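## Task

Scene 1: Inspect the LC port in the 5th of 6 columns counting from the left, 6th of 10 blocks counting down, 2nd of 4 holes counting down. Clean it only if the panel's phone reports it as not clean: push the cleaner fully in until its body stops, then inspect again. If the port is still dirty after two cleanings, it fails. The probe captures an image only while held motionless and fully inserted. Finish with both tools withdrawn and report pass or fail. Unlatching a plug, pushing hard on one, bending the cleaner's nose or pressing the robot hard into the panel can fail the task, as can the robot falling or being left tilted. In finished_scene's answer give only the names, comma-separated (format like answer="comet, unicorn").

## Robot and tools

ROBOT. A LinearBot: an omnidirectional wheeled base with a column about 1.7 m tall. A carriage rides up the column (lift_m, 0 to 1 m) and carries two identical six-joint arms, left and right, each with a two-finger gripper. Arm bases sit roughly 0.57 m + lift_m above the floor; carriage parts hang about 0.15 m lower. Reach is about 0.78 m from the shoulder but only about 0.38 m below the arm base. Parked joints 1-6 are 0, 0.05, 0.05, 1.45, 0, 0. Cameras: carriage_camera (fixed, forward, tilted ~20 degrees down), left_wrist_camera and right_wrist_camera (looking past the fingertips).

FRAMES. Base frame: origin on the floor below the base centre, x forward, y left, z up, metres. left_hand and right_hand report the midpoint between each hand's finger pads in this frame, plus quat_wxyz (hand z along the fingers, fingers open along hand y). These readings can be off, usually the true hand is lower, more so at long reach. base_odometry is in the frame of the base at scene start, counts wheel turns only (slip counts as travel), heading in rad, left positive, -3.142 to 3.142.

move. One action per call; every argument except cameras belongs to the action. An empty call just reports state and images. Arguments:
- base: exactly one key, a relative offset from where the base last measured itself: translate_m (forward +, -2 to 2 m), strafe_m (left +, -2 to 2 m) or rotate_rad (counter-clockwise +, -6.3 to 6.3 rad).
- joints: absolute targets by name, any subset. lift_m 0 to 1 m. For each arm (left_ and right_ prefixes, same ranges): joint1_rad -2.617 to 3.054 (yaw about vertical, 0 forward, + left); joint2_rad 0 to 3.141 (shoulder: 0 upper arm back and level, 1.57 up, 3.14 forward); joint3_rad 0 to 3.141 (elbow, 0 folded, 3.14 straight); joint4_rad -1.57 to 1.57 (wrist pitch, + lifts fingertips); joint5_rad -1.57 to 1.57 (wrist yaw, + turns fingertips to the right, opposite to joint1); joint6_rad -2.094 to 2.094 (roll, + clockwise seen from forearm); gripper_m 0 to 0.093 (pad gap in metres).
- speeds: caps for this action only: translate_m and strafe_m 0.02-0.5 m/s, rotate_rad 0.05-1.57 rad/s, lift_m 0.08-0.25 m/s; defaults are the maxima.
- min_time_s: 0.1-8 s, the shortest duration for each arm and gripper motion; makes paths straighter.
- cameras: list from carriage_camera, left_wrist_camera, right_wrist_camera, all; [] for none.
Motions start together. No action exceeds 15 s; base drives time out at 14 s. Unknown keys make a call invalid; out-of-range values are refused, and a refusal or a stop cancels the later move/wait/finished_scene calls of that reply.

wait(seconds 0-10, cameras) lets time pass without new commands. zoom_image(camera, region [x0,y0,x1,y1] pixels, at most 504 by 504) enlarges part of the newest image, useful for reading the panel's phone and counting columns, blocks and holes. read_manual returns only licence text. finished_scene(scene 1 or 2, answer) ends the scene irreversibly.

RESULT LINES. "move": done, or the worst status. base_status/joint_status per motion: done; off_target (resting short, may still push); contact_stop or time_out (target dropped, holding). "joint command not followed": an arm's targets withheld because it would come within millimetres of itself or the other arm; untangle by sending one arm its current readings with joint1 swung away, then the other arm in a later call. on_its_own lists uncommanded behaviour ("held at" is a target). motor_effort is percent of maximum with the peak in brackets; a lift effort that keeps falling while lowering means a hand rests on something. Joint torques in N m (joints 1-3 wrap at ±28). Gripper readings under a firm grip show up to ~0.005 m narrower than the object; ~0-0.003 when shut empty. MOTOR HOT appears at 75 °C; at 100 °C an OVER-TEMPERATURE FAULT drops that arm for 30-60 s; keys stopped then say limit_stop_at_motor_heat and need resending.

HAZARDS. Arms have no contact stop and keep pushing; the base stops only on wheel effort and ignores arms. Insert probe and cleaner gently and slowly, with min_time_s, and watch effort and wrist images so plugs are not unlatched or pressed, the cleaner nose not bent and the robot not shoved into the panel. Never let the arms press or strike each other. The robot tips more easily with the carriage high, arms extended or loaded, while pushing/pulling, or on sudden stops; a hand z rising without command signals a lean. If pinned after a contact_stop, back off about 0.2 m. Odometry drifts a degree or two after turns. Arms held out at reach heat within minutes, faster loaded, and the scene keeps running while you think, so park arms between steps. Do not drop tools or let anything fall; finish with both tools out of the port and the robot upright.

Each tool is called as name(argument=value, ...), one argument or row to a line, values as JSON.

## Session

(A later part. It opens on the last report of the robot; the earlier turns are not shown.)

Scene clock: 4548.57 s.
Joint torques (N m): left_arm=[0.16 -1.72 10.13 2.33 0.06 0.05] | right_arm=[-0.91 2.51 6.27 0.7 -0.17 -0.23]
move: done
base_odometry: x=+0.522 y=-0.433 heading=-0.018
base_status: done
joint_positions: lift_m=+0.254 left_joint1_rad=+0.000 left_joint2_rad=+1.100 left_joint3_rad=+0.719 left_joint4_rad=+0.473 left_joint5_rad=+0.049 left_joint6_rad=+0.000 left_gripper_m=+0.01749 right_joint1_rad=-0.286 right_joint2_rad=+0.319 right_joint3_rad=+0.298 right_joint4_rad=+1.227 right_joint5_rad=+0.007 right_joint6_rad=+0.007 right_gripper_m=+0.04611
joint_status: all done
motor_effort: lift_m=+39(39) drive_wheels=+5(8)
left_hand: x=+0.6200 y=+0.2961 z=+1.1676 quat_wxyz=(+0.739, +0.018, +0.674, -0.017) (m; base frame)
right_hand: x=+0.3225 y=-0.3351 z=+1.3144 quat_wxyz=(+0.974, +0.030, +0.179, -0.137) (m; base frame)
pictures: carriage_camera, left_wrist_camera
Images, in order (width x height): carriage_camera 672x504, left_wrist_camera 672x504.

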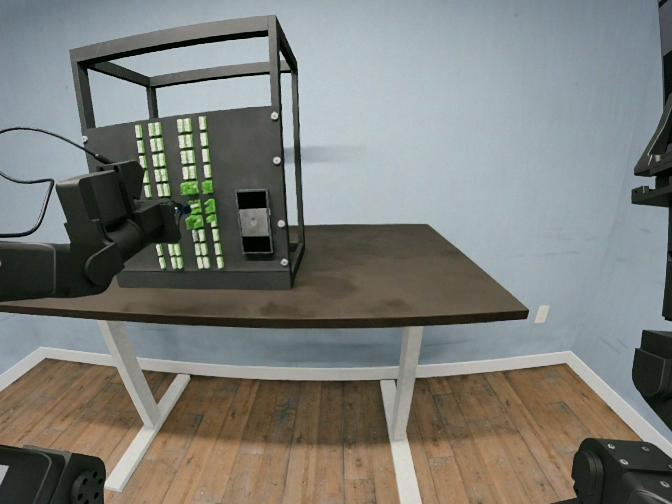

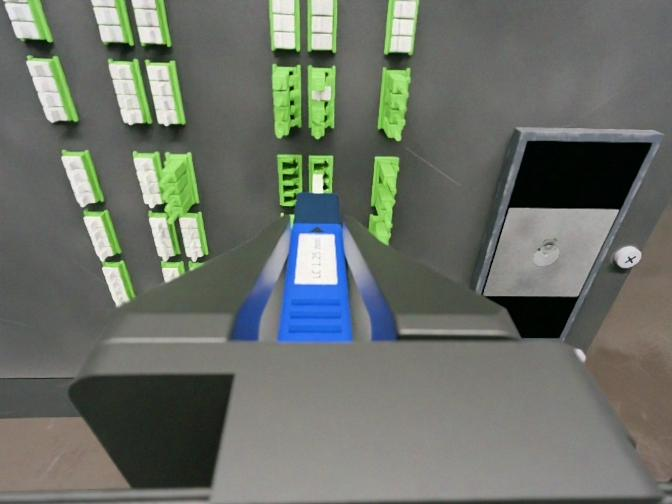

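move(
  joints={"left_gripper_m": 0.010},
  cameras=["left_wrist_camera"],
)

move(
  base={"translate_m": -0.003},
  joints={"left_joint2_rad": 1.118, "left_joint4_rad": 0.46},
  min_time_s=1.0,
  speeds={"translate_m": 0.02},
  cameras=["left_wrist_camera"],
)

zoom_image(
  camera="left_wrist_camera",
  region=[270, 130, 370, 230],
)

Scene clock: 4582.13 s.
Joint torques (N m): left_arm=[0.16 -1.72 10.13 2.33 0.06 0.04] | right_arm=[-0.83 2.36 6.28 0.71 -0.17 -0.24]
move: off_target
base_odometry: x=+0.522 y=-0.433 heading=-0.018
base_status: not commanded
joint_positions: lift_m=+0.254 left_joint1_rad=+0.000 left_joint2_rad=+1.100 left_joint3_rad=+0.719 left_joint4_rad=+0.473 left_joint5_rad=+0.049 left_joint6_rad=+0.000 left_gripper_m=+0.01698 right_joint1_rad=-0.286 right_joint2_rad=+0.319 right_joint3_rad=+0.298 right_joint4_rad=+1.227 right_joint5_rad=+0.007 right_joint6_rad=+0.007 right_gripper_m=+0.04611
joint_status: left_gripper_m off_target (ended at +0.01699, target +0.01000)
motor_effort: lift_m=+38(39) drive_wheels=+5(5)
left_hand: x=+0.6200 y=+0.2961 z=+1.1676 quat_wxyz=(+0.739, +0.018, +0.674, -0.017) (m; base frame)
right_hand: x=+0.3225 y=-0.3351 z=+1.3144 quat_wxyz=(+0.974, +0.030, +0.179, -0.137) (m; base frame)
pictures: left_wrist_camera
Images, in order (width x height): left_wrist_camera 672x504.

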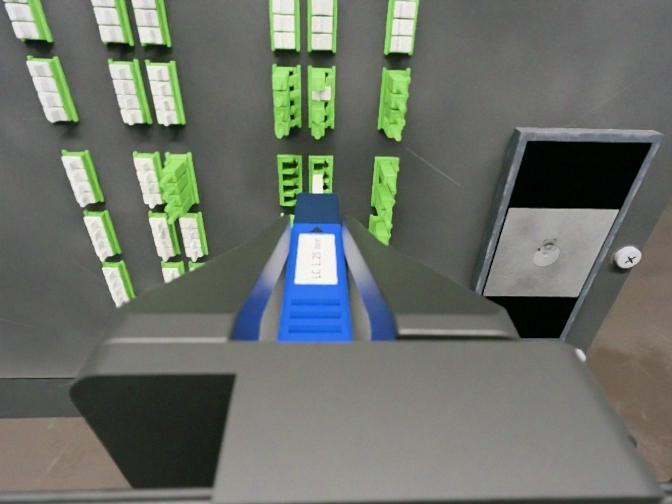

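Scene clock: 4583.43 s.
Joint torques (N m): left_arm=[0.16 -2.86 10.04 2.29 0.06 0.05] | right_arm=[-0.83 2.35 6.22 0.72 -0.17 -0.24]
move: done
base_odometry: x=+0.519 y=-0.432 heading=-0.018
base_status: done
joint_positions: lift_m=+0.254 left_joint1_rad=+0.000 left_joint2_rad=+1.101 left_joint3_rad=+0.720 left_joint4_rad=+0.473 left_joint5_rad=+0.049 left_joint6_rad=+0.000 left_gripper_m=+0.01696 right_joint1_rad=-0.286 right_joint2_rad=+0.319 right_joint3_rad=+0.298 right_joint4_rad=+1.227 right_joint5_rad=+0.007 right_joint6_rad=+0.007 right_gripper_m=+0.04611
joint_status: all done
motor_effort: lift_m=+39(39) drive_wheels=+0(7)
left_hand: x=+0.6203 y=+0.2961 z=+1.1674 quat_wxyz=(+0.738, +0.018, +0.674, -0.017) (m; base frame)
right_hand: x=+0.3225 y=-0.3351 z=+1.3144 quat_wxyz=(+0.974, +0.030, +0.179, -0.137) (m; base frame)
pictures: left_wrist_camera
Images, in order (width x height): left_wrist_camera 672x504.

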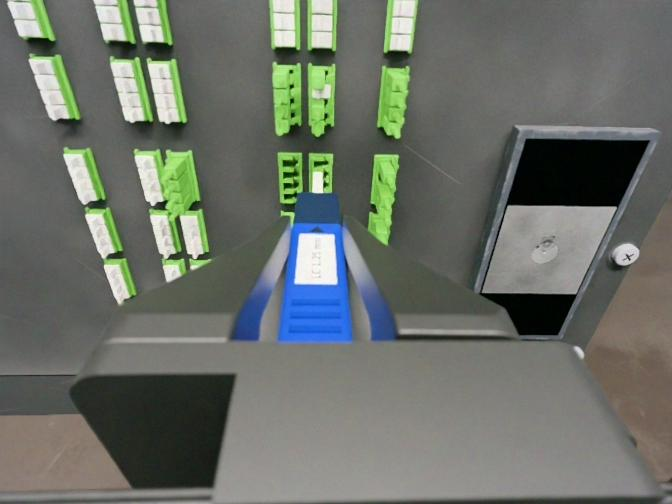

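Scaled by 5.040 from the camera's 672x504 image, which has a finer 960x720 frame.

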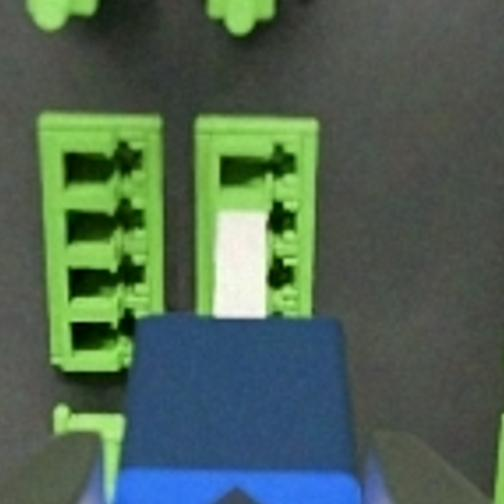

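zoom_image(
  camera="left_wrist_camera",
  region=[50, 140, 90, 180],
)

zoom_image(
  camera="left_wrist_camera",
  region=[632, 120, 672, 160],
)

Scaled by 12.600 from the camera's 672x504 image, which has a finer 960x720 frame.

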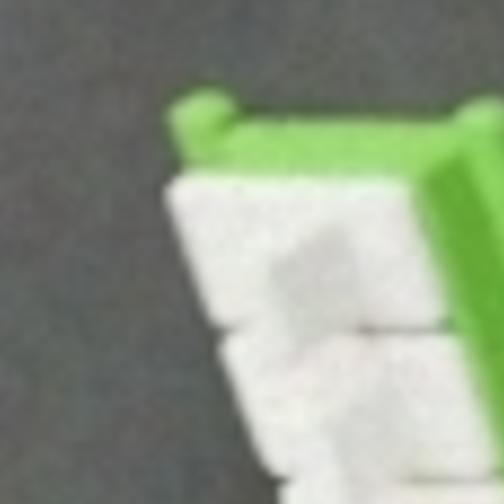

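Scaled by 12.600 from the camera's 672x504 image, which has a finer 960x720 frame.

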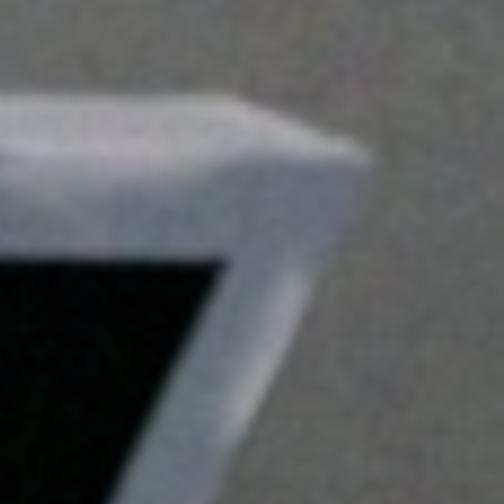

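move(
  base={"translate_m": -0.006},
  speeds={"translate_m": 0.02},
  cameras=["left_wrist_camera"],
)

zoom_image(
  camera="left_wrist_camera",
  region=[270, 130, 370, 230],
)

Scene clock: 4604.63 s.
Joint torques (N m): left_arm=[0.14 -2.85 10 2.25 -0.03 0.05] | right_arm=[-0.92 2.56 6.26 0.68 -0.19 -0.23]
move: done
base_odometry: x=+0.513 y=-0.432 heading=-0.018
base_status: done
joint_positions: lift_m=+0.254 left_joint1_rad=+0.000 left_joint2_rad=+1.101 left_joint3_rad=+0.720 left_joint4_rad=+0.473 left_joint5_rad=+0.049 left_joint6_rad=+0.000 left_gripper_m=+0.01695 right_joint1_rad=-0.286 right_joint2_rad=+0.319 right_joint3_rad=+0.298 right_joint4_rad=+1.228 right_joint5_rad=+0.007 right_joint6_rad=+0.007 right_gripper_m=+0.04611
joint_status: not commanded
motor_effort: lift_m=+38(39) drive_wheels=+2(11)
left_hand: x=+0.6203 y=+0.2961 z=+1.1677 quat_wxyz=(+0.739, +0.018, +0.674, -0.017) (m; base frame)
right_hand: x=+0.3224 y=-0.3351 z=+1.3145 quat_wxyz=(+0.974, +0.030, +0.178, -0.137) (m; base frame)
pictures: left_wrist_camera
Images, in order (width x height): left_wrist_camera 672x504.

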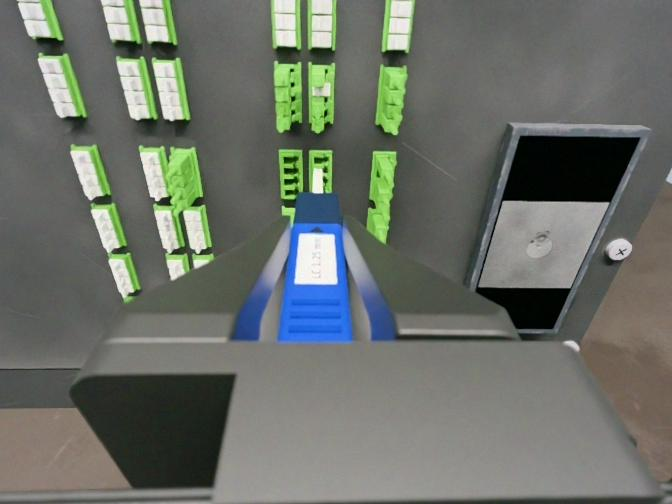

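Scaled by 5.040 from the camera's 672x504 image, which has a finer 960x720 frame.

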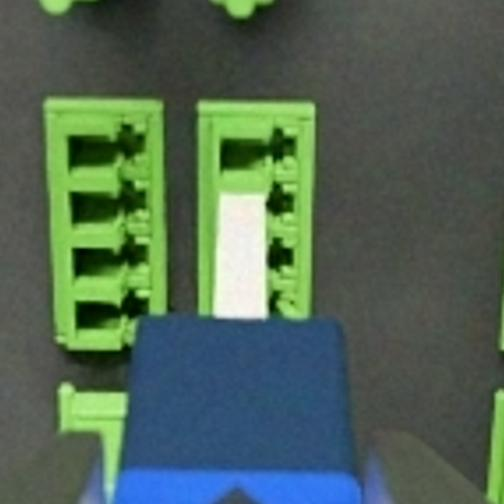

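move(
  base={"translate_m": -0.006},
  speeds={"translate_m": 0.02},
  cameras=["left_wrist_camera"],
)

zoom_image(
  camera="left_wrist_camera",
  region=[270, 130, 370, 230],
)

move(
  base={"translate_m": -0.006},
  speeds={"translate_m": 0.02},
  cameras=["left_wrist_camera"],
)

zoom_image(
  camera="left_wrist_camera",
  region=[270, 130, 370, 230],
)

Scene clock: 4614.50 s.
Joint torques (N m): left_arm=[0.43 -3.32 9.7 2.25 0.08 0.05] | right_arm=[-0.9 2.39 6.24 0.71 -0.2 -0.24]
move: done
base_odometry: x=+0.507 y=-0.432 heading=-0.018
base_status: done
joint_positions: lift_m=+0.254 left_joint1_rad=+0.000 left_joint2_rad=+1.106 left_joint3_rad=+0.724 left_joint4_rad=+0.473 left_joint5_rad=+0.049 left_joint6_rad=+0.000 left_gripper_m=+0.01695 right_joint1_rad=-0.286 right_joint2_rad=+0.319 right_joint3_rad=+0.298 right_joint4_rad=+1.228 right_joint5_rad=+0.007 right_joint6_rad=+0.007 right_gripper_m=+0.04611
joint_status: not commanded
motor_effort: lift_m=+39(40) drive_wheels=+4(11)
left_hand: x=+0.6214 y=+0.2961 z=+1.1677 quat_wxyz=(+0.738, +0.018, +0.674, -0.017) (m; base frame)
right_hand: x=+0.3224 y=-0.3351 z=+1.3145 quat_wxyz=(+0.974, +0.030, +0.178, -0.137) (m; base frame)
pictures: left_wrist_camera
Images, in order (width x height): left_wrist_camera 672x504.

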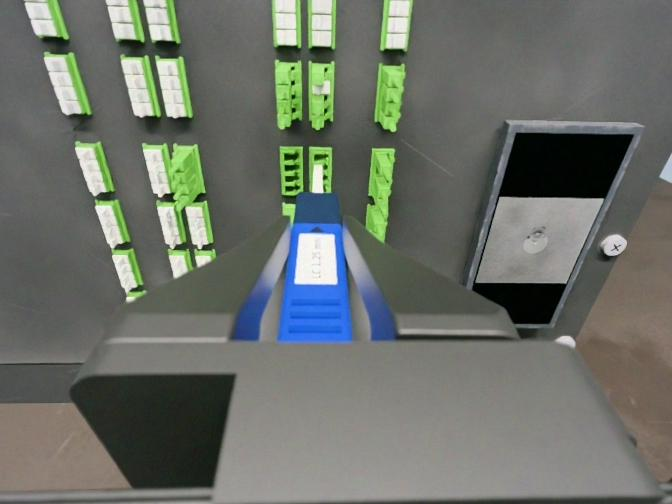

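Scaled by 5.040 from the camera's 672x504 image, which has a finer 960x720 frame.

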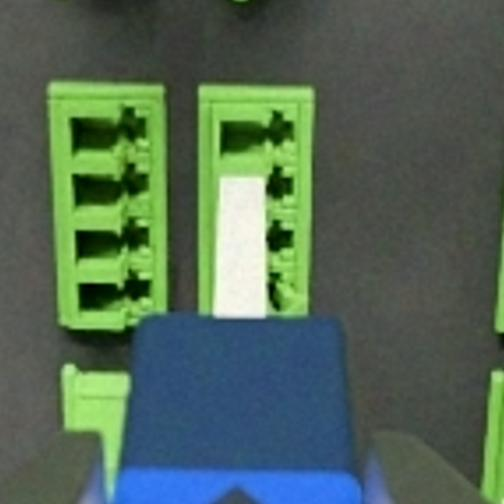

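Scene clock: 4615.30 s.
Joint torques (N m): left_arm=[0.09 -3.26 9.69 2.34 0.07 0.05] | right_arm=[-0.88 2.24 6.19 0.71 -0.19 -0.24]
move: done
base_odometry: x=+0.501 y=-0.432 heading=-0.017
base_status: done
joint_positions: lift_m=+0.254 left_joint1_rad=+0.000 left_joint2_rad=+1.107 left_joint3_rad=+0.724 left_joint4_rad=+0.473 left_joint5_rad=+0.049 left_joint6_rad=+0.000 left_gripper_m=+0.01695 right_joint1_rad=-0.286 right_joint2_rad=+0.319 right_joint3_rad=+0.298 right_joint4_rad=+1.227 right_joint5_rad=+0.007 right_joint6_rad=+0.007 right_gripper_m=+0.04611
joint_status: not commanded
motor_effort: lift_m=+38(40) drive_wheels=-5(14)
left_hand: x=+0.6216 y=+0.2961 z=+1.1674 quat_wxyz=(+0.738, +0.018, +0.675, -0.017) (m; base frame)
right_hand: x=+0.3224 y=-0.3351 z=+1.3144 quat_wxyz=(+0.974, +0.030, +0.179, -0.137) (m; base frame)
pictures: left_wrist_camera
Images, in order (width x height): left_wrist_camera 672x504.

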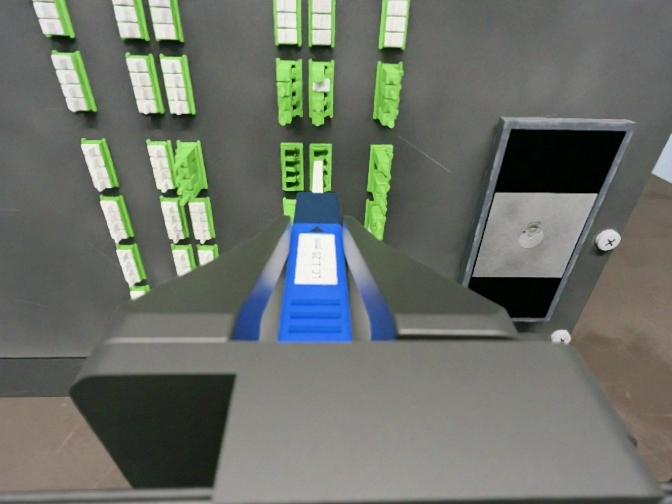

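Scaled by 5.040 from the camera's 672x504 image, which has a finer 960x720 frame.

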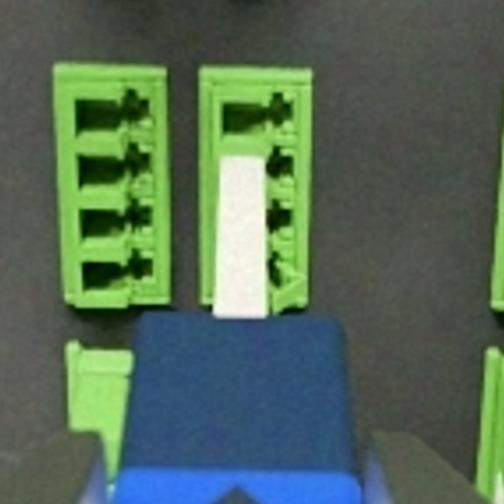

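move(
  base={"translate_m": -0.006},
  speeds={"translate_m": 0.02},
  cameras=["left_wrist_camera"],
)

zoom_image(
  camera="left_wrist_camera",
  region=[270, 130, 370, 230],
)

move(
  base={"translate_m": -0.006},
  speeds={"translate_m": 0.02},
  cameras=["left_wrist_camera"],
)

zoom_image(
  camera="left_wrist_camera",
  region=[270, 130, 370, 230],
)

Scene clock: 4623.30 s.
Joint torques (N m): left_arm=[0.21 -3.51 9.72 2.35 0.07 0.05] | right_arm=[-0.8 2.41 6.2 0.7 -0.18 -0.25]
move: done
base_odometry: x=+0.495 y=-0.431 heading=-0.017
base_status: done
joint_positions: lift_m=+0.254 left_joint1_rad=+0.000 left_joint2_rad=+1.109 left_joint3_rad=+0.724 left_joint4_rad=+0.465 left_joint5_rad=+0.049 left_joint6_rad=+0.000 left_gripper_m=+0.01695 right_joint1_rad=-0.286 right_joint2_rad=+0.319 right_joint3_rad=+0.298 right_joint4_rad=+1.228 right_joint5_rad=+0.007 right_joint6_rad=+0.007 right_gripper_m=+0.04611
joint_status: not commanded
motor_effort: lift_m=+38(39) drive_wheels=-4(12)
left_hand: x=+0.6222 y=+0.2961 z=+1.1650 quat_wxyz=(+0.735, +0.018, +0.678, -0.017) (m; base frame)
right_hand: x=+0.3224 y=-0.3351 z=+1.3145 quat_wxyz=(+0.974, +0.030, +0.178, -0.137) (m; base frame)
pictures: left_wrist_camera
Images, in order (width x height): left_wrist_camera 672x504.

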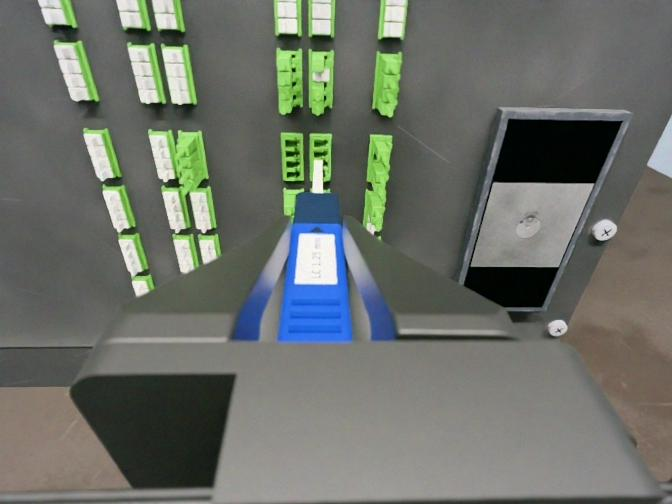

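Scaled by 5.040 from the camera's 672x504 image, which has a finer 960x720 frame.

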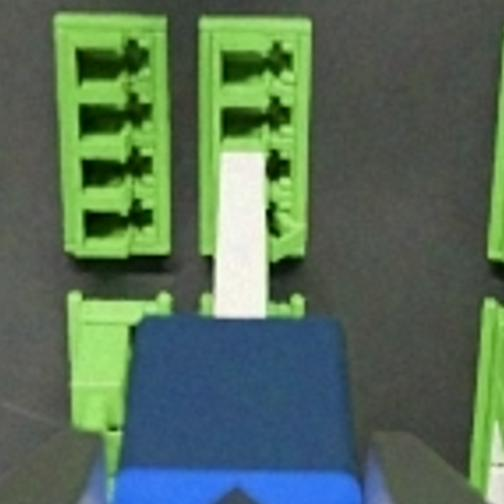

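Scene clock: 4624.10 s.
Joint torques (N m): left_arm=[0.09 -4.05 9.69 2.42 0.06 0.05] | right_arm=[-0.84 2.44 6.22 0.68 -0.19 -0.24]
move: done
base_odometry: x=+0.489 y=-0.431 heading=-0.017
base_status: done
joint_positions: lift_m=+0.254 left_joint1_rad=+0.000 left_joint2_rad=+1.110 left_joint3_rad=+0.724 left_joint4_rad=+0.462 left_joint5_rad=+0.049 left_joint6_rad=+0.000 left_gripper_m=+0.01695 right_joint1_rad=-0.286 right_joint2_rad=+0.319 right_joint3_rad=+0.298 right_joint4_rad=+1.228 right_joint5_rad=+0.007 right_joint6_rad=+0.007 right_gripper_m=+0.04611
joint_status: not commanded
motor_effort: lift_m=+37(39) drive_wheels=+1(15)
left_hand: x=+0.6225 y=+0.2961 z=+1.1638 quat_wxyz=(+0.733, +0.018, +0.679, -0.017) (m; base frame)
right_hand: x=+0.3224 y=-0.3351 z=+1.3145 quat_wxyz=(+0.974, +0.030, +0.178, -0.137) (m; base frame)
pictures: left_wrist_camera
Images, in order (width x height): left_wrist_camera 672x504.

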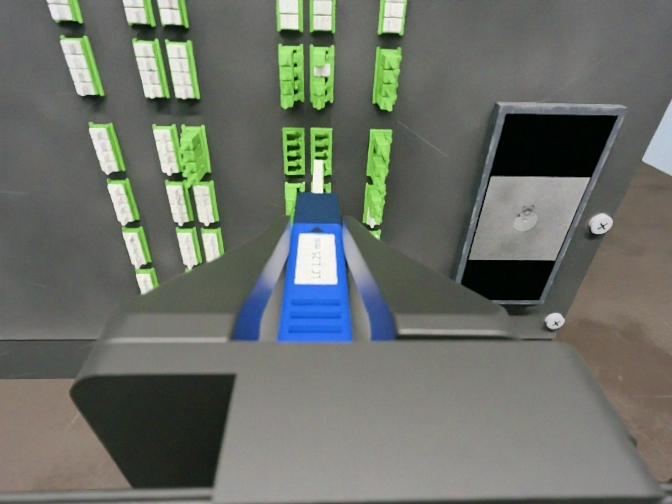

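Scaled by 5.040 from the camera's 672x504 image, which has a finer 960x720 frame.

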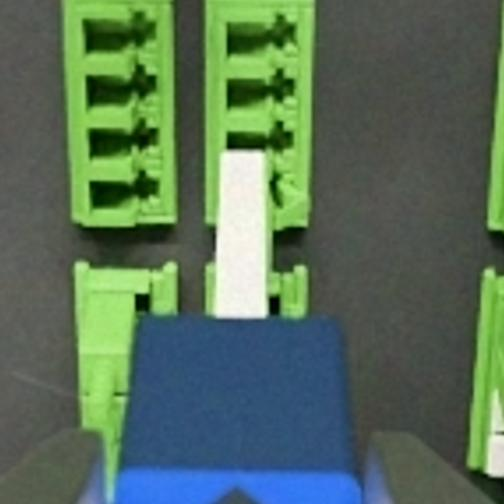

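move(
  base={"translate_m": -0.1},
  speeds={"translate_m": 0.1},
  cameras=["left_wrist_camera"],
)

zoom_image(
  camera="left_wrist_camera",
  region=[270, 130, 370, 230],
)

move(
  base={"translate_m": -0.45},
  speeds={"translate_m": 0.25},
  cameras=["carriage_camera"],
)

Scene clock: 4637.10 s.
Joint torques (N m): left_arm=[0.14 -3.9 9.69 2.44 0.06 0.05] | right_arm=[-0.94 2.33 6.35 0.71 -0.18 -0.23]
move: done
base_odometry: x=+0.389 y=-0.430 heading=-0.017
base_status: done
joint_positions: lift_m=+0.254 left_joint1_rad=+0.000 left_joint2_rad=+1.110 left_joint3_rad=+0.724 left_joint4_rad=+0.461 left_joint5_rad=+0.049 left_joint6_rad=+0.000 left_gripper_m=+0.01695 right_joint1_rad=-0.286 right_joint2_rad=+0.319 right_joint3_rad=+0.298 right_joint4_rad=+1.228 right_joint5_rad=+0.007 right_joint6_rad=+0.007 right_gripper_m=+0.04611
joint_status: not commanded
motor_effort: lift_m=+39(39) drive_wheels=-4(15)
left_hand: x=+0.6225 y=+0.2961 z=+1.1636 quat_wxyz=(+0.733, +0.018, +0.680, -0.017) (m; base frame)
right_hand: x=+0.3224 y=-0.3351 z=+1.3145 quat_wxyz=(+0.974, +0.030, +0.178, -0.137) (m; base frame)
pictures: left_wrist_camera
Images, in order (width x height): left_wrist_camera 672x504.

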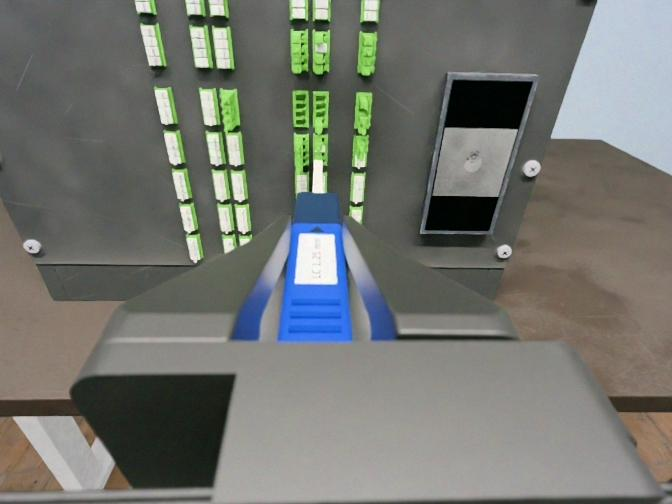

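Scaled by 5.040 from the camera's 672x504 image, which has a finer 960x720 frame.

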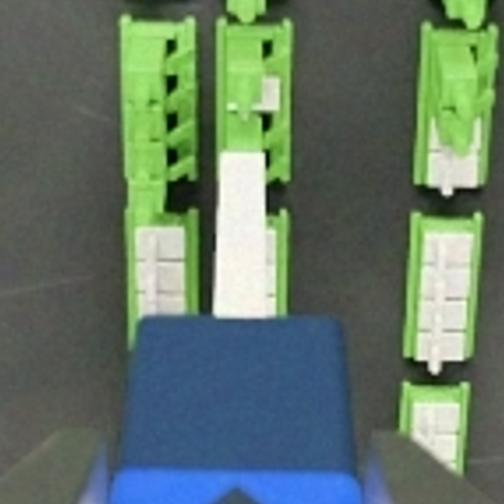

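Scene clock: 4640.20 s.
Joint torques (N m): left_arm=[0.17 -3.84 9.69 2.41 0.06 0.05] | right_arm=[-0.94 2.29 6.23 0.68 -0.18 -0.22]
move: done
base_odometry: x=-0.061 y=-0.422 heading=-0.017
base_status: done
joint_positions: lift_m=+0.254 left_joint1_rad=+0.000 left_joint2_rad=+1.110 left_joint3_rad=+0.724 left_joint4_rad=+0.461 left_joint5_rad=+0.049 left_joint6_rad=+0.000 left_gripper_m=+0.01695 right_joint1_rad=-0.286 right_joint2_rad=+0.319 right_joint3_rad=+0.298 right_joint4_rad=+1.227 right_joint5_rad=+0.007 right_joint6_rad=+0.007 right_gripper_m=+0.04611
joint_status: not commanded
motor_effort: lift_m=+38(40) drive_wheels=-2(11)
left_hand: x=+0.6225 y=+0.2961 z=+1.1636 quat_wxyz=(+0.733, +0.018, +0.680, -0.017) (m; base frame)
right_hand: x=+0.3224 y=-0.3351 z=+1.3144 quat_wxyz=(+0.974, +0.030, +0.179, -0.137) (m; base frame)
pictures: carriage_camera
Images, in order (width x height): carriage_camera 672x504.

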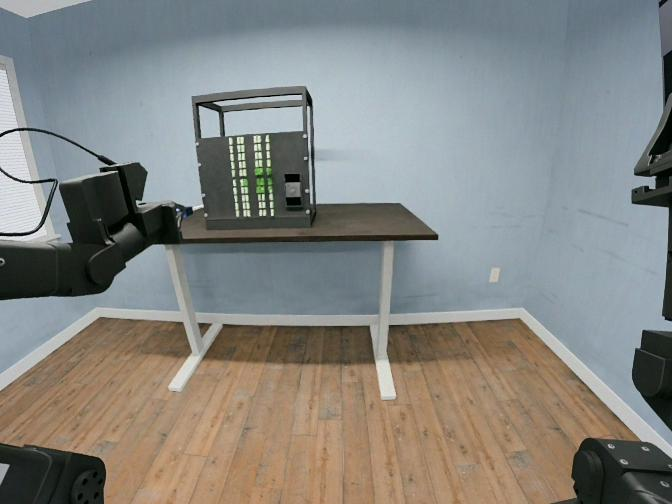

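move(
  joints={"left_joint1_rad": 0.295, "left_joint2_rad": 0.308, "left_joint3_rad": 0.299, "left_joint4_rad": 1.199, "left_joint5_rad": 0.0, "left_joint6_rad": 0.0, "lift_m": 0.2837},
  min_time_s=4,
  cameras=[],
)

move(
  base={"strafe_m": 0.533},
  speeds={"strafe_m": 0.25},
  cameras=[],
)

move(
  base={"rotate_rad": 0.022},
  cameras=["carriage_camera"],
)

Scene clock: 4650.60 s.
Joint torques (N m): left_arm=[0.76 2.26 5.67 0.64 -0.12 0.05] | right_arm=[-0.9 2.35 6.3 0.7 -0.18 -0.23]
move: done
base_odometry: x=-0.061 y=-0.422 heading=-0.017
base_status: not commanded
joint_positions: lift_m=+0.284 left_joint1_rad=+0.289 left_joint2_rad=+0.321 left_joint3_rad=+0.308 left_joint4_rad=+1.188 left_joint5_rad=+0.013 left_joint6_rad=+0.000 left_gripper_m=+0.01694 right_joint1_rad=-0.286 right_joint2_rad=+0.319 right_joint3_rad=+0.298 right_joint4_rad=+1.229 right_joint5_rad=+0.007 right_joint6_rad=+0.007 right_gripper_m=+0.04611
joint_status: all done
motor_effort: lift_m=+41(50) drive_wheels=-2(3)
left_hand: x=+0.3299 y=+0.3340 z=+1.3437 quat_wxyz=(+0.971, -0.022, +0.195, +0.140) (m; base frame)
right_hand: x=+0.3222 y=-0.3350 z=+1.3442 quat_wxyz=(+0.974, +0.030, +0.178, -0.138) (m; base frame)
pictures: none
No camera images: "cameras" was empty.

Scene clock: 4654.03 s.
Joint torques (N m): left_arm=[0.72 2.28 5.67 0.59 -0.05 0.05] | right_arm=[-0.87 2.39 6.24 0.65 -0.17 -0.23]
move: done
base_odometry: x=-0.052 y=+0.111 heading=-0.016
base_status: done
joint_positions: lift_m=+0.284 left_joint1_rad=+0.289 left_joint2_rad=+0.321 left_joint3_rad=+0.308 left_joint4_rad=+1.191 left_joint5_rad=+0.008 left_joint6_rad=+0.000 left_gripper_m=+0.01694 right_joint1_rad=-0.286 right_joint2_rad=+0.319 right_joint3_rad=+0.298 right_joint4_rad=+1.229 right_joint5_rad=+0.007 right_joint6_rad=+0.007 right_gripper_m=+0.04611
joint_status: not commanded
motor_effort: lift_m=+41(42) drive_wheels=-2(10)
left_hand: x=+0.3290 y=+0.3346 z=+1.3440 quat_wxyz=(+0.971, -0.024, +0.193, +0.141) (m; base frame)
right_hand: x=+0.3222 y=-0.3350 z=+1.3442 quat_wxyz=(+0.974, +0.030, +0.178, -0.137) (m; base frame)
pictures: none
No camera images: "cameras" was empty.

Scene clock: 4654.67 s.
Joint torques (N m): left_arm=[0.68 2.28 5.74 0.61 -0.03 0.05] | right_arm=[-0.88 2.33 6.23 0.7 -0.19 -0.24]
move: done
base_odometry: x=-0.052 y=+0.111 heading=+0.005
base_status: done
joint_positions: lift_m=+0.284 left_joint1_rad=+0.289 left_joint2_rad=+0.321 left_joint3_rad=+0.307 left_joint4_rad=+1.193 left_joint5_rad=+0.007 left_joint6_rad=+0.000 left_gripper_m=+0.01694 right_joint1_rad=-0.286 right_joint2_rad=+0.319 right_joint3_rad=+0.298 right_joint4_rad=+1.226 right_joint5_rad=+0.006 right_joint6_rad=+0.007 right_gripper_m=+0.04611
joint_status: not commanded
motor_effort: lift_m=+41(42) drive_wheels=-8(10)
left_hand: x=+0.3288 y=+0.3348 z=+1.3439 quat_wxyz=(+0.971, -0.025, +0.193, +0.141) (m; base frame)
right_hand: x=+0.3227 y=-0.3351 z=+1.3440 quat_wxyz=(+0.974, +0.030, +0.179, -0.137) (m; base frame)
pictures: carriage_camera
Images, in order (width x height): carriage_camera 672x504.

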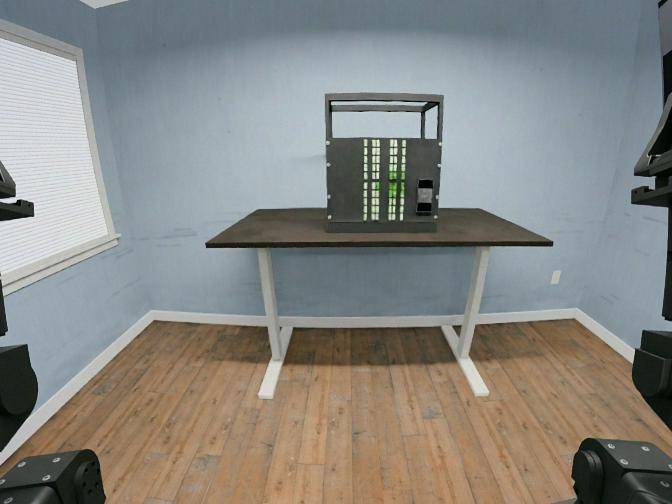

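move(
  joints={"right_joint1_rad": 0.286, "right_joint2_rad": 1.122, "right_joint3_rad": 0.75, "right_joint4_rad": 0.384, "right_joint5_rad": 0.328, "right_joint6_rad": 0.06},
  min_time_s=4,
  cameras=[],
)

move(
  base={"translate_m": 0.36},
  speeds={"translate_m": 0.2},
  cameras=["carriage_camera", "right_wrist_camera"],
)

Scene clock: 4667.13 s.
Joint torques (N m): left_arm=[0.66 2.28 5.72 0.57 -0.05 0.05] | right_arm=[0.72 -3.58 11.6 3.06 0.15 -0.05]
move: off_target
base_odometry: x=-0.052 y=+0.111 heading=+0.005
base_status: not commanded
joint_positions: lift_m=+0.284 left_joint1_rad=+0.289 left_joint2_rad=+0.321 left_joint3_rad=+0.307 left_joint4_rad=+1.193 left_joint5_rad=+0.007 left_joint6_rad=+0.000 left_gripper_m=+0.01694 right_joint1_rad=+0.278 right_joint2_rad=+1.117 right_joint3_rad=+0.698 right_joint4_rad=+0.337 right_joint5_rad=+0.308 right_joint6_rad=+0.052 right_gripper_m=+0.04611
joint_status: right_joint4_rad off_target (ended at +0.337, target +0.384); the others done
motor_effort: lift_m=+40(42) drive_wheels=-8(10)
left_hand: x=+0.3288 y=+0.3348 z=+1.3439 quat_wxyz=(+0.971, -0.025, +0.193, +0.141) (m; base frame)
right_hand: x=+0.6142 y=-0.2481 z=+1.1475 quat_wxyz=(+0.679, +0.021, +0.734, -0.002) (m; base frame)
pictures: none
No camera images: "cameras" was empty.

Scene clock: 4670.03 s.
Joint torques (N m): left_arm=[0.66 2.29 5.72 0.6 -0.05 0.05] | right_arm=[0.73 -3.66 11.52 3.12 0.11 -0.05]
move: done
base_odometry: x=+0.308 y=+0.113 heading=+0.005
base_status: done
joint_positions: lift_m=+0.284 left_joint1_rad=+0.289 left_joint2_rad=+0.321 left_joint3_rad=+0.307 left_joint4_rad=+1.195 left_joint5_rad=+0.007 left_joint6_rad=+0.000 left_gripper_m=+0.01694 right_joint1_rad=+0.278 right_joint2_rad=+1.117 right_joint3_rad=+0.699 right_joint4_rad=+0.332 right_joint5_rad=+0.310 right_joint6_rad=+0.052 right_gripper_m=+0.04611
joint_status: not commanded
motor_effort: lift_m=+41(42) drive_wheels=-7(11)
left_hand: x=+0.3284 y=+0.3347 z=+1.3441 quat_wxyz=(+0.971, -0.025, +0.192, +0.141) (m; base frame)
right_hand: x=+0.6142 y=-0.2485 z=+1.1467 quat_wxyz=(+0.677, +0.022, +0.735, -0.003) (m; base frame)
pictures: carriage_camera, right_wrist_camera
Images, in order (width x height): carriage_camera 672x504, right_wrist_camera 672x504.

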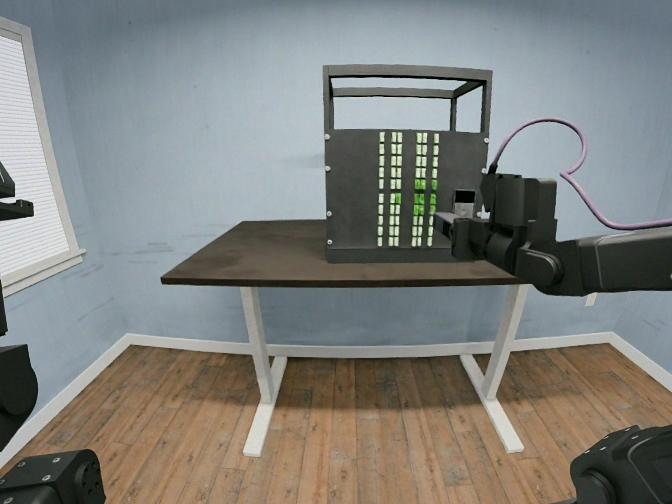

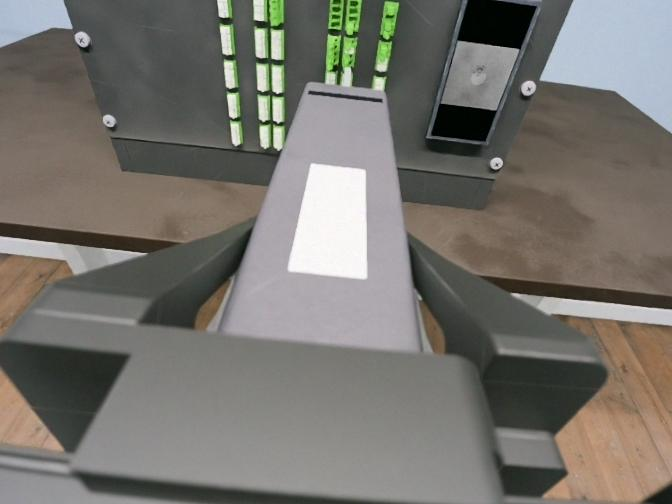

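move(
  joints={"right_joint1_rad": 0.291, "right_joint2_rad": 1.126, "right_joint3_rad": 0.795, "right_joint5_rad": 0.335},
  min_time_s=2,
  cameras=["right_wrist_camera"],
)

Scene clock: 4680.27 s.
Joint torques (N m): left_arm=[0.66 2.29 5.74 0.53 -0.05 0.05] | right_arm=[0.84 -3.21 11.66 3.12 0.12 -0.07]
move: done
base_odometry: x=+0.308 y=+0.113 heading=+0.005
base_status: not commanded
joint_positions: lift_m=+0.284 left_joint1_rad=+0.289 left_joint2_rad=+0.321 left_joint3_rad=+0.307 left_joint4_rad=+1.195 left_joint5_rad=+0.007 left_joint6_rad=+0.000 left_gripper_m=+0.01694 right_joint1_rad=+0.282 right_joint2_rad=+1.117 right_joint3_rad=+0.743 right_joint4_rad=+0.331 right_joint5_rad=+0.317 right_joint6_rad=+0.052 right_gripper_m=+0.04611
joint_status: all done
motor_effort: lift_m=+41(42) drive_wheels=-5(8)
left_hand: x=+0.3284 y=+0.3347 z=+1.3441 quat_wxyz=(+0.971, -0.025, +0.192, +0.141) (m; base frame)
right_hand: x=+0.6162 y=-0.2471 z=+1.1681 quat_wxyz=(+0.693, +0.026, +0.721, +0.001) (m; base frame)
pictures: right_wrist_camera
Images, in order (width x height): right_wrist_camera 672x504.

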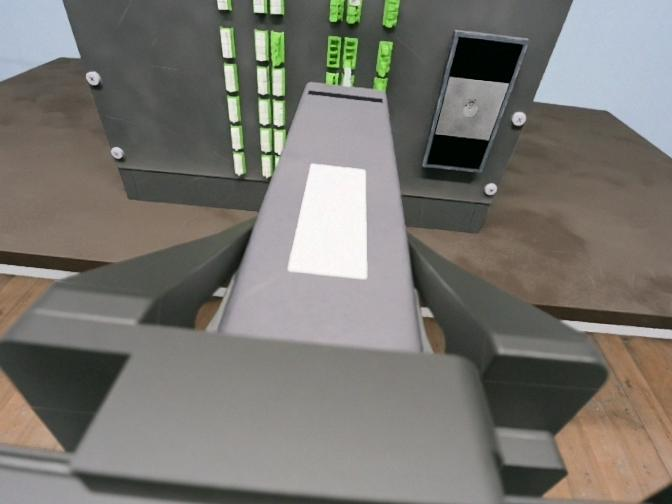

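move(
  base={"translate_m": 0.066},
  joints={"right_joint2_rad": 1.131, "right_joint4_rad": 0.380},
  speeds={"translate_m": 0.06},
  cameras=["right_wrist_camera"],
)

zoom_image(
  camera="right_wrist_camera",
  region=[335, 50, 365, 80],
)

Scene clock: 4688.80 s.
Joint torques (N m): left_arm=[0.68 2.54 5.72 0.52 -0.08 0.05] | right_arm=[0.81 -3.82 11.52 3.11 0.11 -0.07]
move: off_target
base_odometry: x=+0.374 y=+0.114 heading=+0.006
base_status: done
joint_positions: lift_m=+0.284 left_joint1_rad=+0.289 left_joint2_rad=+0.318 left_joint3_rad=+0.307 left_joint4_rad=+1.196 left_joint5_rad=+0.006 left_joint6_rad=+0.000 left_gripper_m=+0.01694 right_joint1_rad=+0.282 right_joint2_rad=+1.127 right_joint3_rad=+0.743 right_joint4_rad=+0.328 right_joint5_rad=+0.318 right_joint6_rad=+0.052 right_gripper_m=+0.04611
joint_status: right_joint4_rad off_target (ended at +0.328, target +0.380); the others done
motor_effort: lift_m=+40(42) drive_wheels=-5(12)
left_hand: x=+0.3273 y=+0.3345 z=+1.3444 quat_wxyz=(+0.971, -0.025, +0.190, +0.141) (m; base frame)
right_hand: x=+0.6179 y=-0.2469 z=+1.1639 quat_wxyz=(+0.688, +0.026, +0.725, +0.000) (m; base frame)
pictures: right_wrist_camera
Images, in order (width x height): right_wrist_camera 672x504.

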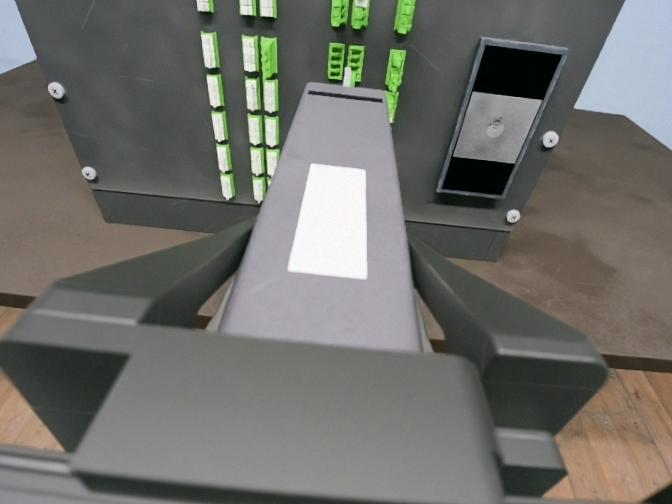

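Scaled by 16.800 from the camera's 672x504 image, which has a finer 960x720 frame.

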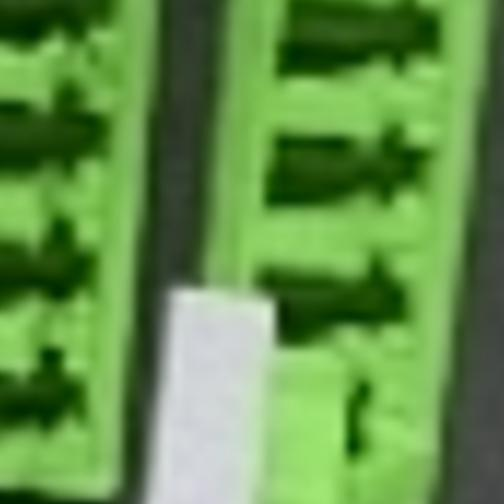

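move(
  base={"strafe_m": -0.004},
  joints={"right_joint2_rad": 1.121},
  speeds={"strafe_m": 0.04},
  cameras=["right_wrist_camera"],
)

zoom_image(
  camera="right_wrist_camera",
  region=[335, 50, 365, 80],
)

Scene clock: 4705.23 s.
Joint torques (N m): left_arm=[0.64 2.43 5.53 0.52 -0.01 0.05] | right_arm=[0.35 -4.57 11.67 3.15 0.04 -0.07]
move: done
base_odometry: x=+0.374 y=+0.110 heading=+0.006
base_status: done
joint_positions: lift_m=+0.284 left_joint1_rad=+0.291 left_joint2_rad=+0.318 left_joint3_rad=+0.306 left_joint4_rad=+1.196 left_joint5_rad=+0.005 left_joint6_rad=+0.000 left_gripper_m=+0.01694 right_joint1_rad=+0.287 right_joint2_rad=+1.127 right_joint3_rad=+0.743 right_joint4_rad=+0.328 right_joint5_rad=+0.325 right_joint6_rad=+0.053 right_gripper_m=+0.04611
joint_status: all done
motor_effort: lift_m=+42(42) drive_wheels=+4(7)
left_hand: x=+0.3273 y=+0.3349 z=+1.3442 quat_wxyz=(+0.971, -0.026, +0.190, +0.142) (m; base frame)
right_hand: x=+0.6175 y=-0.2461 z=+1.1639 quat_wxyz=(+0.688, +0.027, +0.725, -0.001) (m; base frame)
pictures: right_wrist_camera
Images, in order (width x height): right_wrist_camera 672x504.

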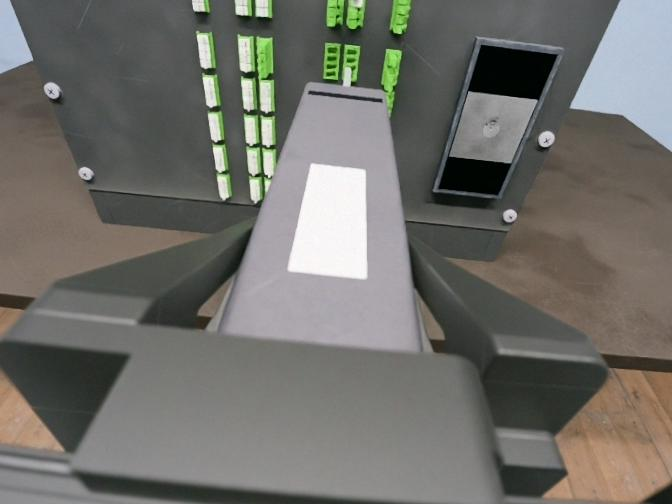

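Scaled by 16.800 from the camera's 672x504 image, which has a finer 960x720 frame.

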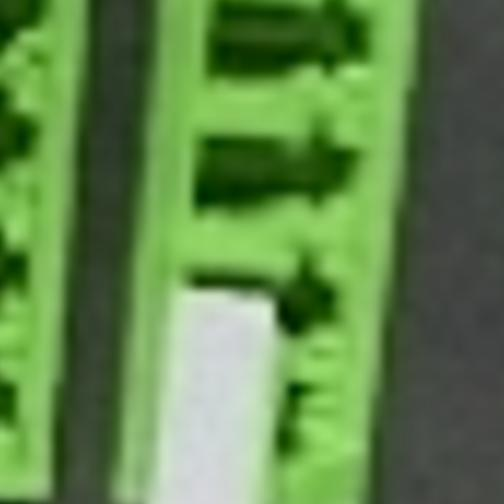

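move(
  joints={"right_joint2_rad": 1.108},
  min_time_s=1,
  cameras=["right_wrist_camera"],
)

zoom_image(
  camera="right_wrist_camera",
  region=[335, 50, 365, 80],
)

Scene clock: 4714.70 s.
Joint torques (N m): left_arm=[0.53 2.52 5.76 0.52 -0.02 0.05] | right_arm=[0.25 -5.97 11.58 3.13 0.04 -0.03]
move: done
base_odometry: x=+0.374 y=+0.110 heading=+0.006
base_status: not commanded
joint_positions: lift_m=+0.284 left_joint1_rad=+0.291 left_joint2_rad=+0.318 left_joint3_rad=+0.306 left_joint4_rad=+1.196 left_joint5_rad=+0.005 left_joint6_rad=+0.000 left_gripper_m=+0.01694 right_joint1_rad=+0.287 right_joint2_rad=+1.127 right_joint3_rad=+0.743 right_joint4_rad=+0.328 right_joint5_rad=+0.325 right_joint6_rad=+0.053 right_gripper_m=+0.04611
joint_status: all done
motor_effort: lift_m=+41(42) drive_wheels=+3(4)
left_hand: x=+0.3273 y=+0.3349 z=+1.3442 quat_wxyz=(+0.971, -0.026, +0.190, +0.142) (m; base frame)
right_hand: x=+0.6175 y=-0.2461 z=+1.1639 quat_wxyz=(+0.688, +0.027, +0.725, -0.001) (m; base frame)
pictures: right_wrist_camera
Images, in order (width x height): right_wrist_camera 672x504.

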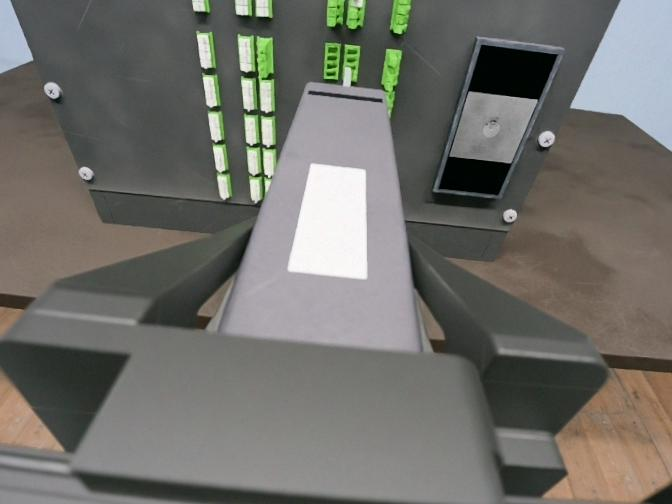

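Scaled by 16.800 from the camera's 672x504 image, which has a finer 960x720 frame.

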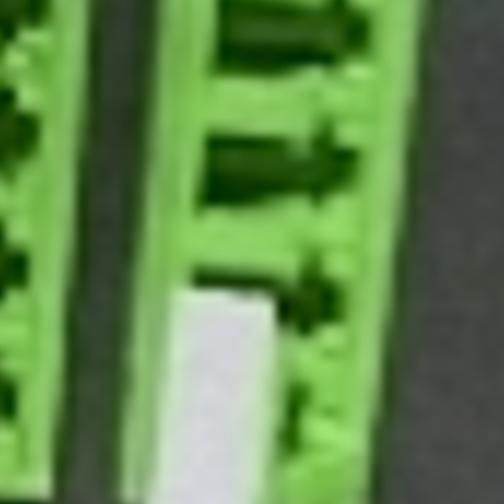

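move(
  joints={"right_joint2_rad": 1.099},
  min_time_s=1,
  cameras=[],
)

Scene clock: 4719.80 s.
Joint torques (N m): left_arm=[0.54 2.54 5.79 0.52 -0.02 0.05] | right_arm=[0.35 -6.58 11.54 3.12 0.04 -0.06]
move: done
base_odometry: x=+0.374 y=+0.110 heading=+0.006
base_status: not commanded
joint_positions: lift_m=+0.284 left_joint1_rad=+0.291 left_joint2_rad=+0.318 left_joint3_rad=+0.306 left_joint4_rad=+1.196 left_joint5_rad=+0.005 left_joint6_rad=+0.000 left_gripper_m=+0.01694 right_joint1_rad=+0.287 right_joint2_rad=+1.127 right_joint3_rad=+0.743 right_joint4_rad=+0.328 right_joint5_rad=+0.325 right_joint6_rad=+0.053 right_gripper_m=+0.04611
joint_status: all done
motor_effort: lift_m=+41(42) drive_wheels=+2(5)
left_hand: x=+0.3273 y=+0.3349 z=+1.3442 quat_wxyz=(+0.971, -0.026, +0.190, +0.142) (m; base frame)
right_hand: x=+0.6175 y=-0.2461 z=+1.1639 quat_wxyz=(+0.688, +0.027, +0.725, -0.001) (m; base frame)
pictures: none
No camera images: "cameras" was empty.

move(
  joints={"right_joint2_rad": 1.093},
  min_time_s=0.5,
  cameras=[],
)

Scene clock: 4723.90 s.
Joint torques (N m): left_arm=[0.54 2.55 5.78 0.52 -0.02 0.05] | right_arm=[0.25 -7.34 11.56 3.11 0.03 -0.08]
move: done
base_odometry: x=+0.374 y=+0.110 heading=+0.006
base_status: not commanded
joint_positions: lift_m=+0.284 left_joint1_rad=+0.291 left_joint2_rad=+0.318 left_joint3_rad=+0.306 left_joint4_rad=+1.196 left_joint5_rad=+0.005 left_joint6_rad=+0.000 left_gripper_m=+0.01694 right_joint1_rad=+0.287 right_joint2_rad=+1.127 right_joint3_rad=+0.743 right_joint4_rad=+0.328 right_joint5_rad=+0.325 right_joint6_rad=+0.053 right_gripper_m=+0.04611
joint_status: all done
motor_effort: lift_m=+41(42) drive_wheels=+2(5)
left_hand: x=+0.3273 y=+0.3349 z=+1.3442 quat_wxyz=(+0.971, -0.026, +0.190, +0.142) (m; base frame)
right_hand: x=+0.6175 y=-0.2461 z=+1.1639 quat_wxyz=(+0.688, +0.027, +0.725, -0.001) (m; base frame)
pictures: none
No camera images: "cameras" was empty.

move(
  joints={"right_joint2_rad": 1.121, "lift_m": 0.289},
  speeds={"lift_m": 0.08},
  cameras=["right_wrist_camera"],
)

zoom_image(
  camera="right_wrist_camera",
  region=[335, 50, 365, 80],
)

Scene clock: 4733.03 s.
Joint torques (N m): left_arm=[0.53 2.62 6.02 0.52 -0.01 0.05] | right_arm=[0.27 -4.68 10.99 3.18 0.05 -0.06]
move: done
base_odometry: x=+0.374 y=+0.110 heading=+0.006
base_status: not commanded
joint_positions: lift_m=+0.289 left_joint1_rad=+0.291 left_joint2_rad=+0.318 left_joint3_rad=+0.303 left_joint4_rad=+1.196 left_joint5_rad=+0.005 left_joint6_rad=+0.000 left_gripper_m=+0.01694 right_joint1_rad=+0.287 right_joint2_rad=+1.127 right_joint3_rad=+0.750 right_joint4_rad=+0.323 right_joint5_rad=+0.325 right_joint6_rad=+0.053 right_gripper_m=+0.04611
joint_status: all done
motor_effort: lift_m=+42(49) drive_wheels=+4(4)
left_hand: x=+0.3279 y=+0.3351 z=+1.3485 quat_wxyz=(+0.971, -0.026, +0.191, +0.142) (m; base frame)
right_hand: x=+0.6178 y=-0.2460 z=+1.1714 quat_wxyz=(+0.689, +0.027, +0.724, -0.001) (m; base frame)
pictures: right_wrist_camera
Images, in order (width x height): right_wrist_camera 672x504.

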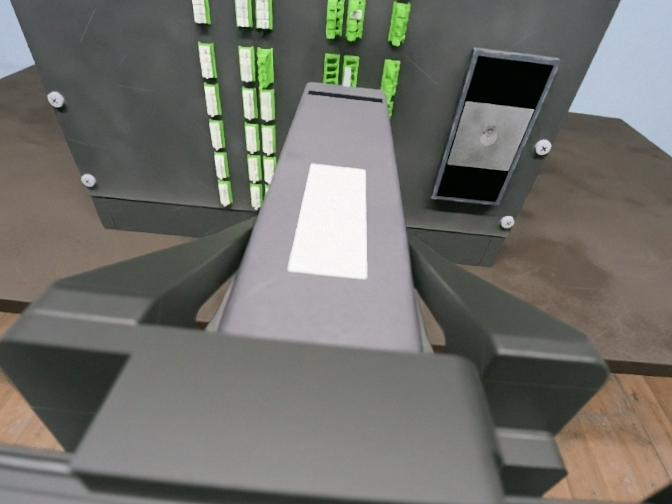

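Scaled by 16.800 from the camera's 672x504 image, which has a finer 960x720 frame.

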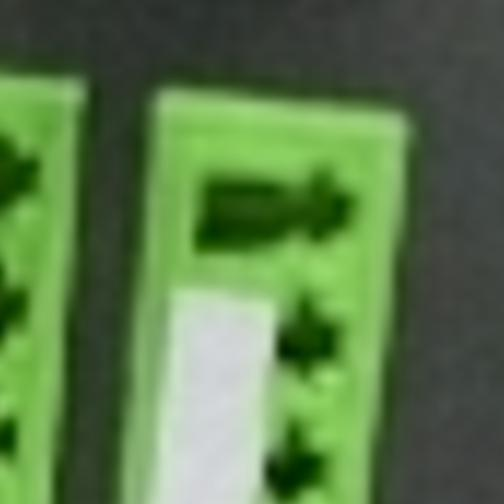

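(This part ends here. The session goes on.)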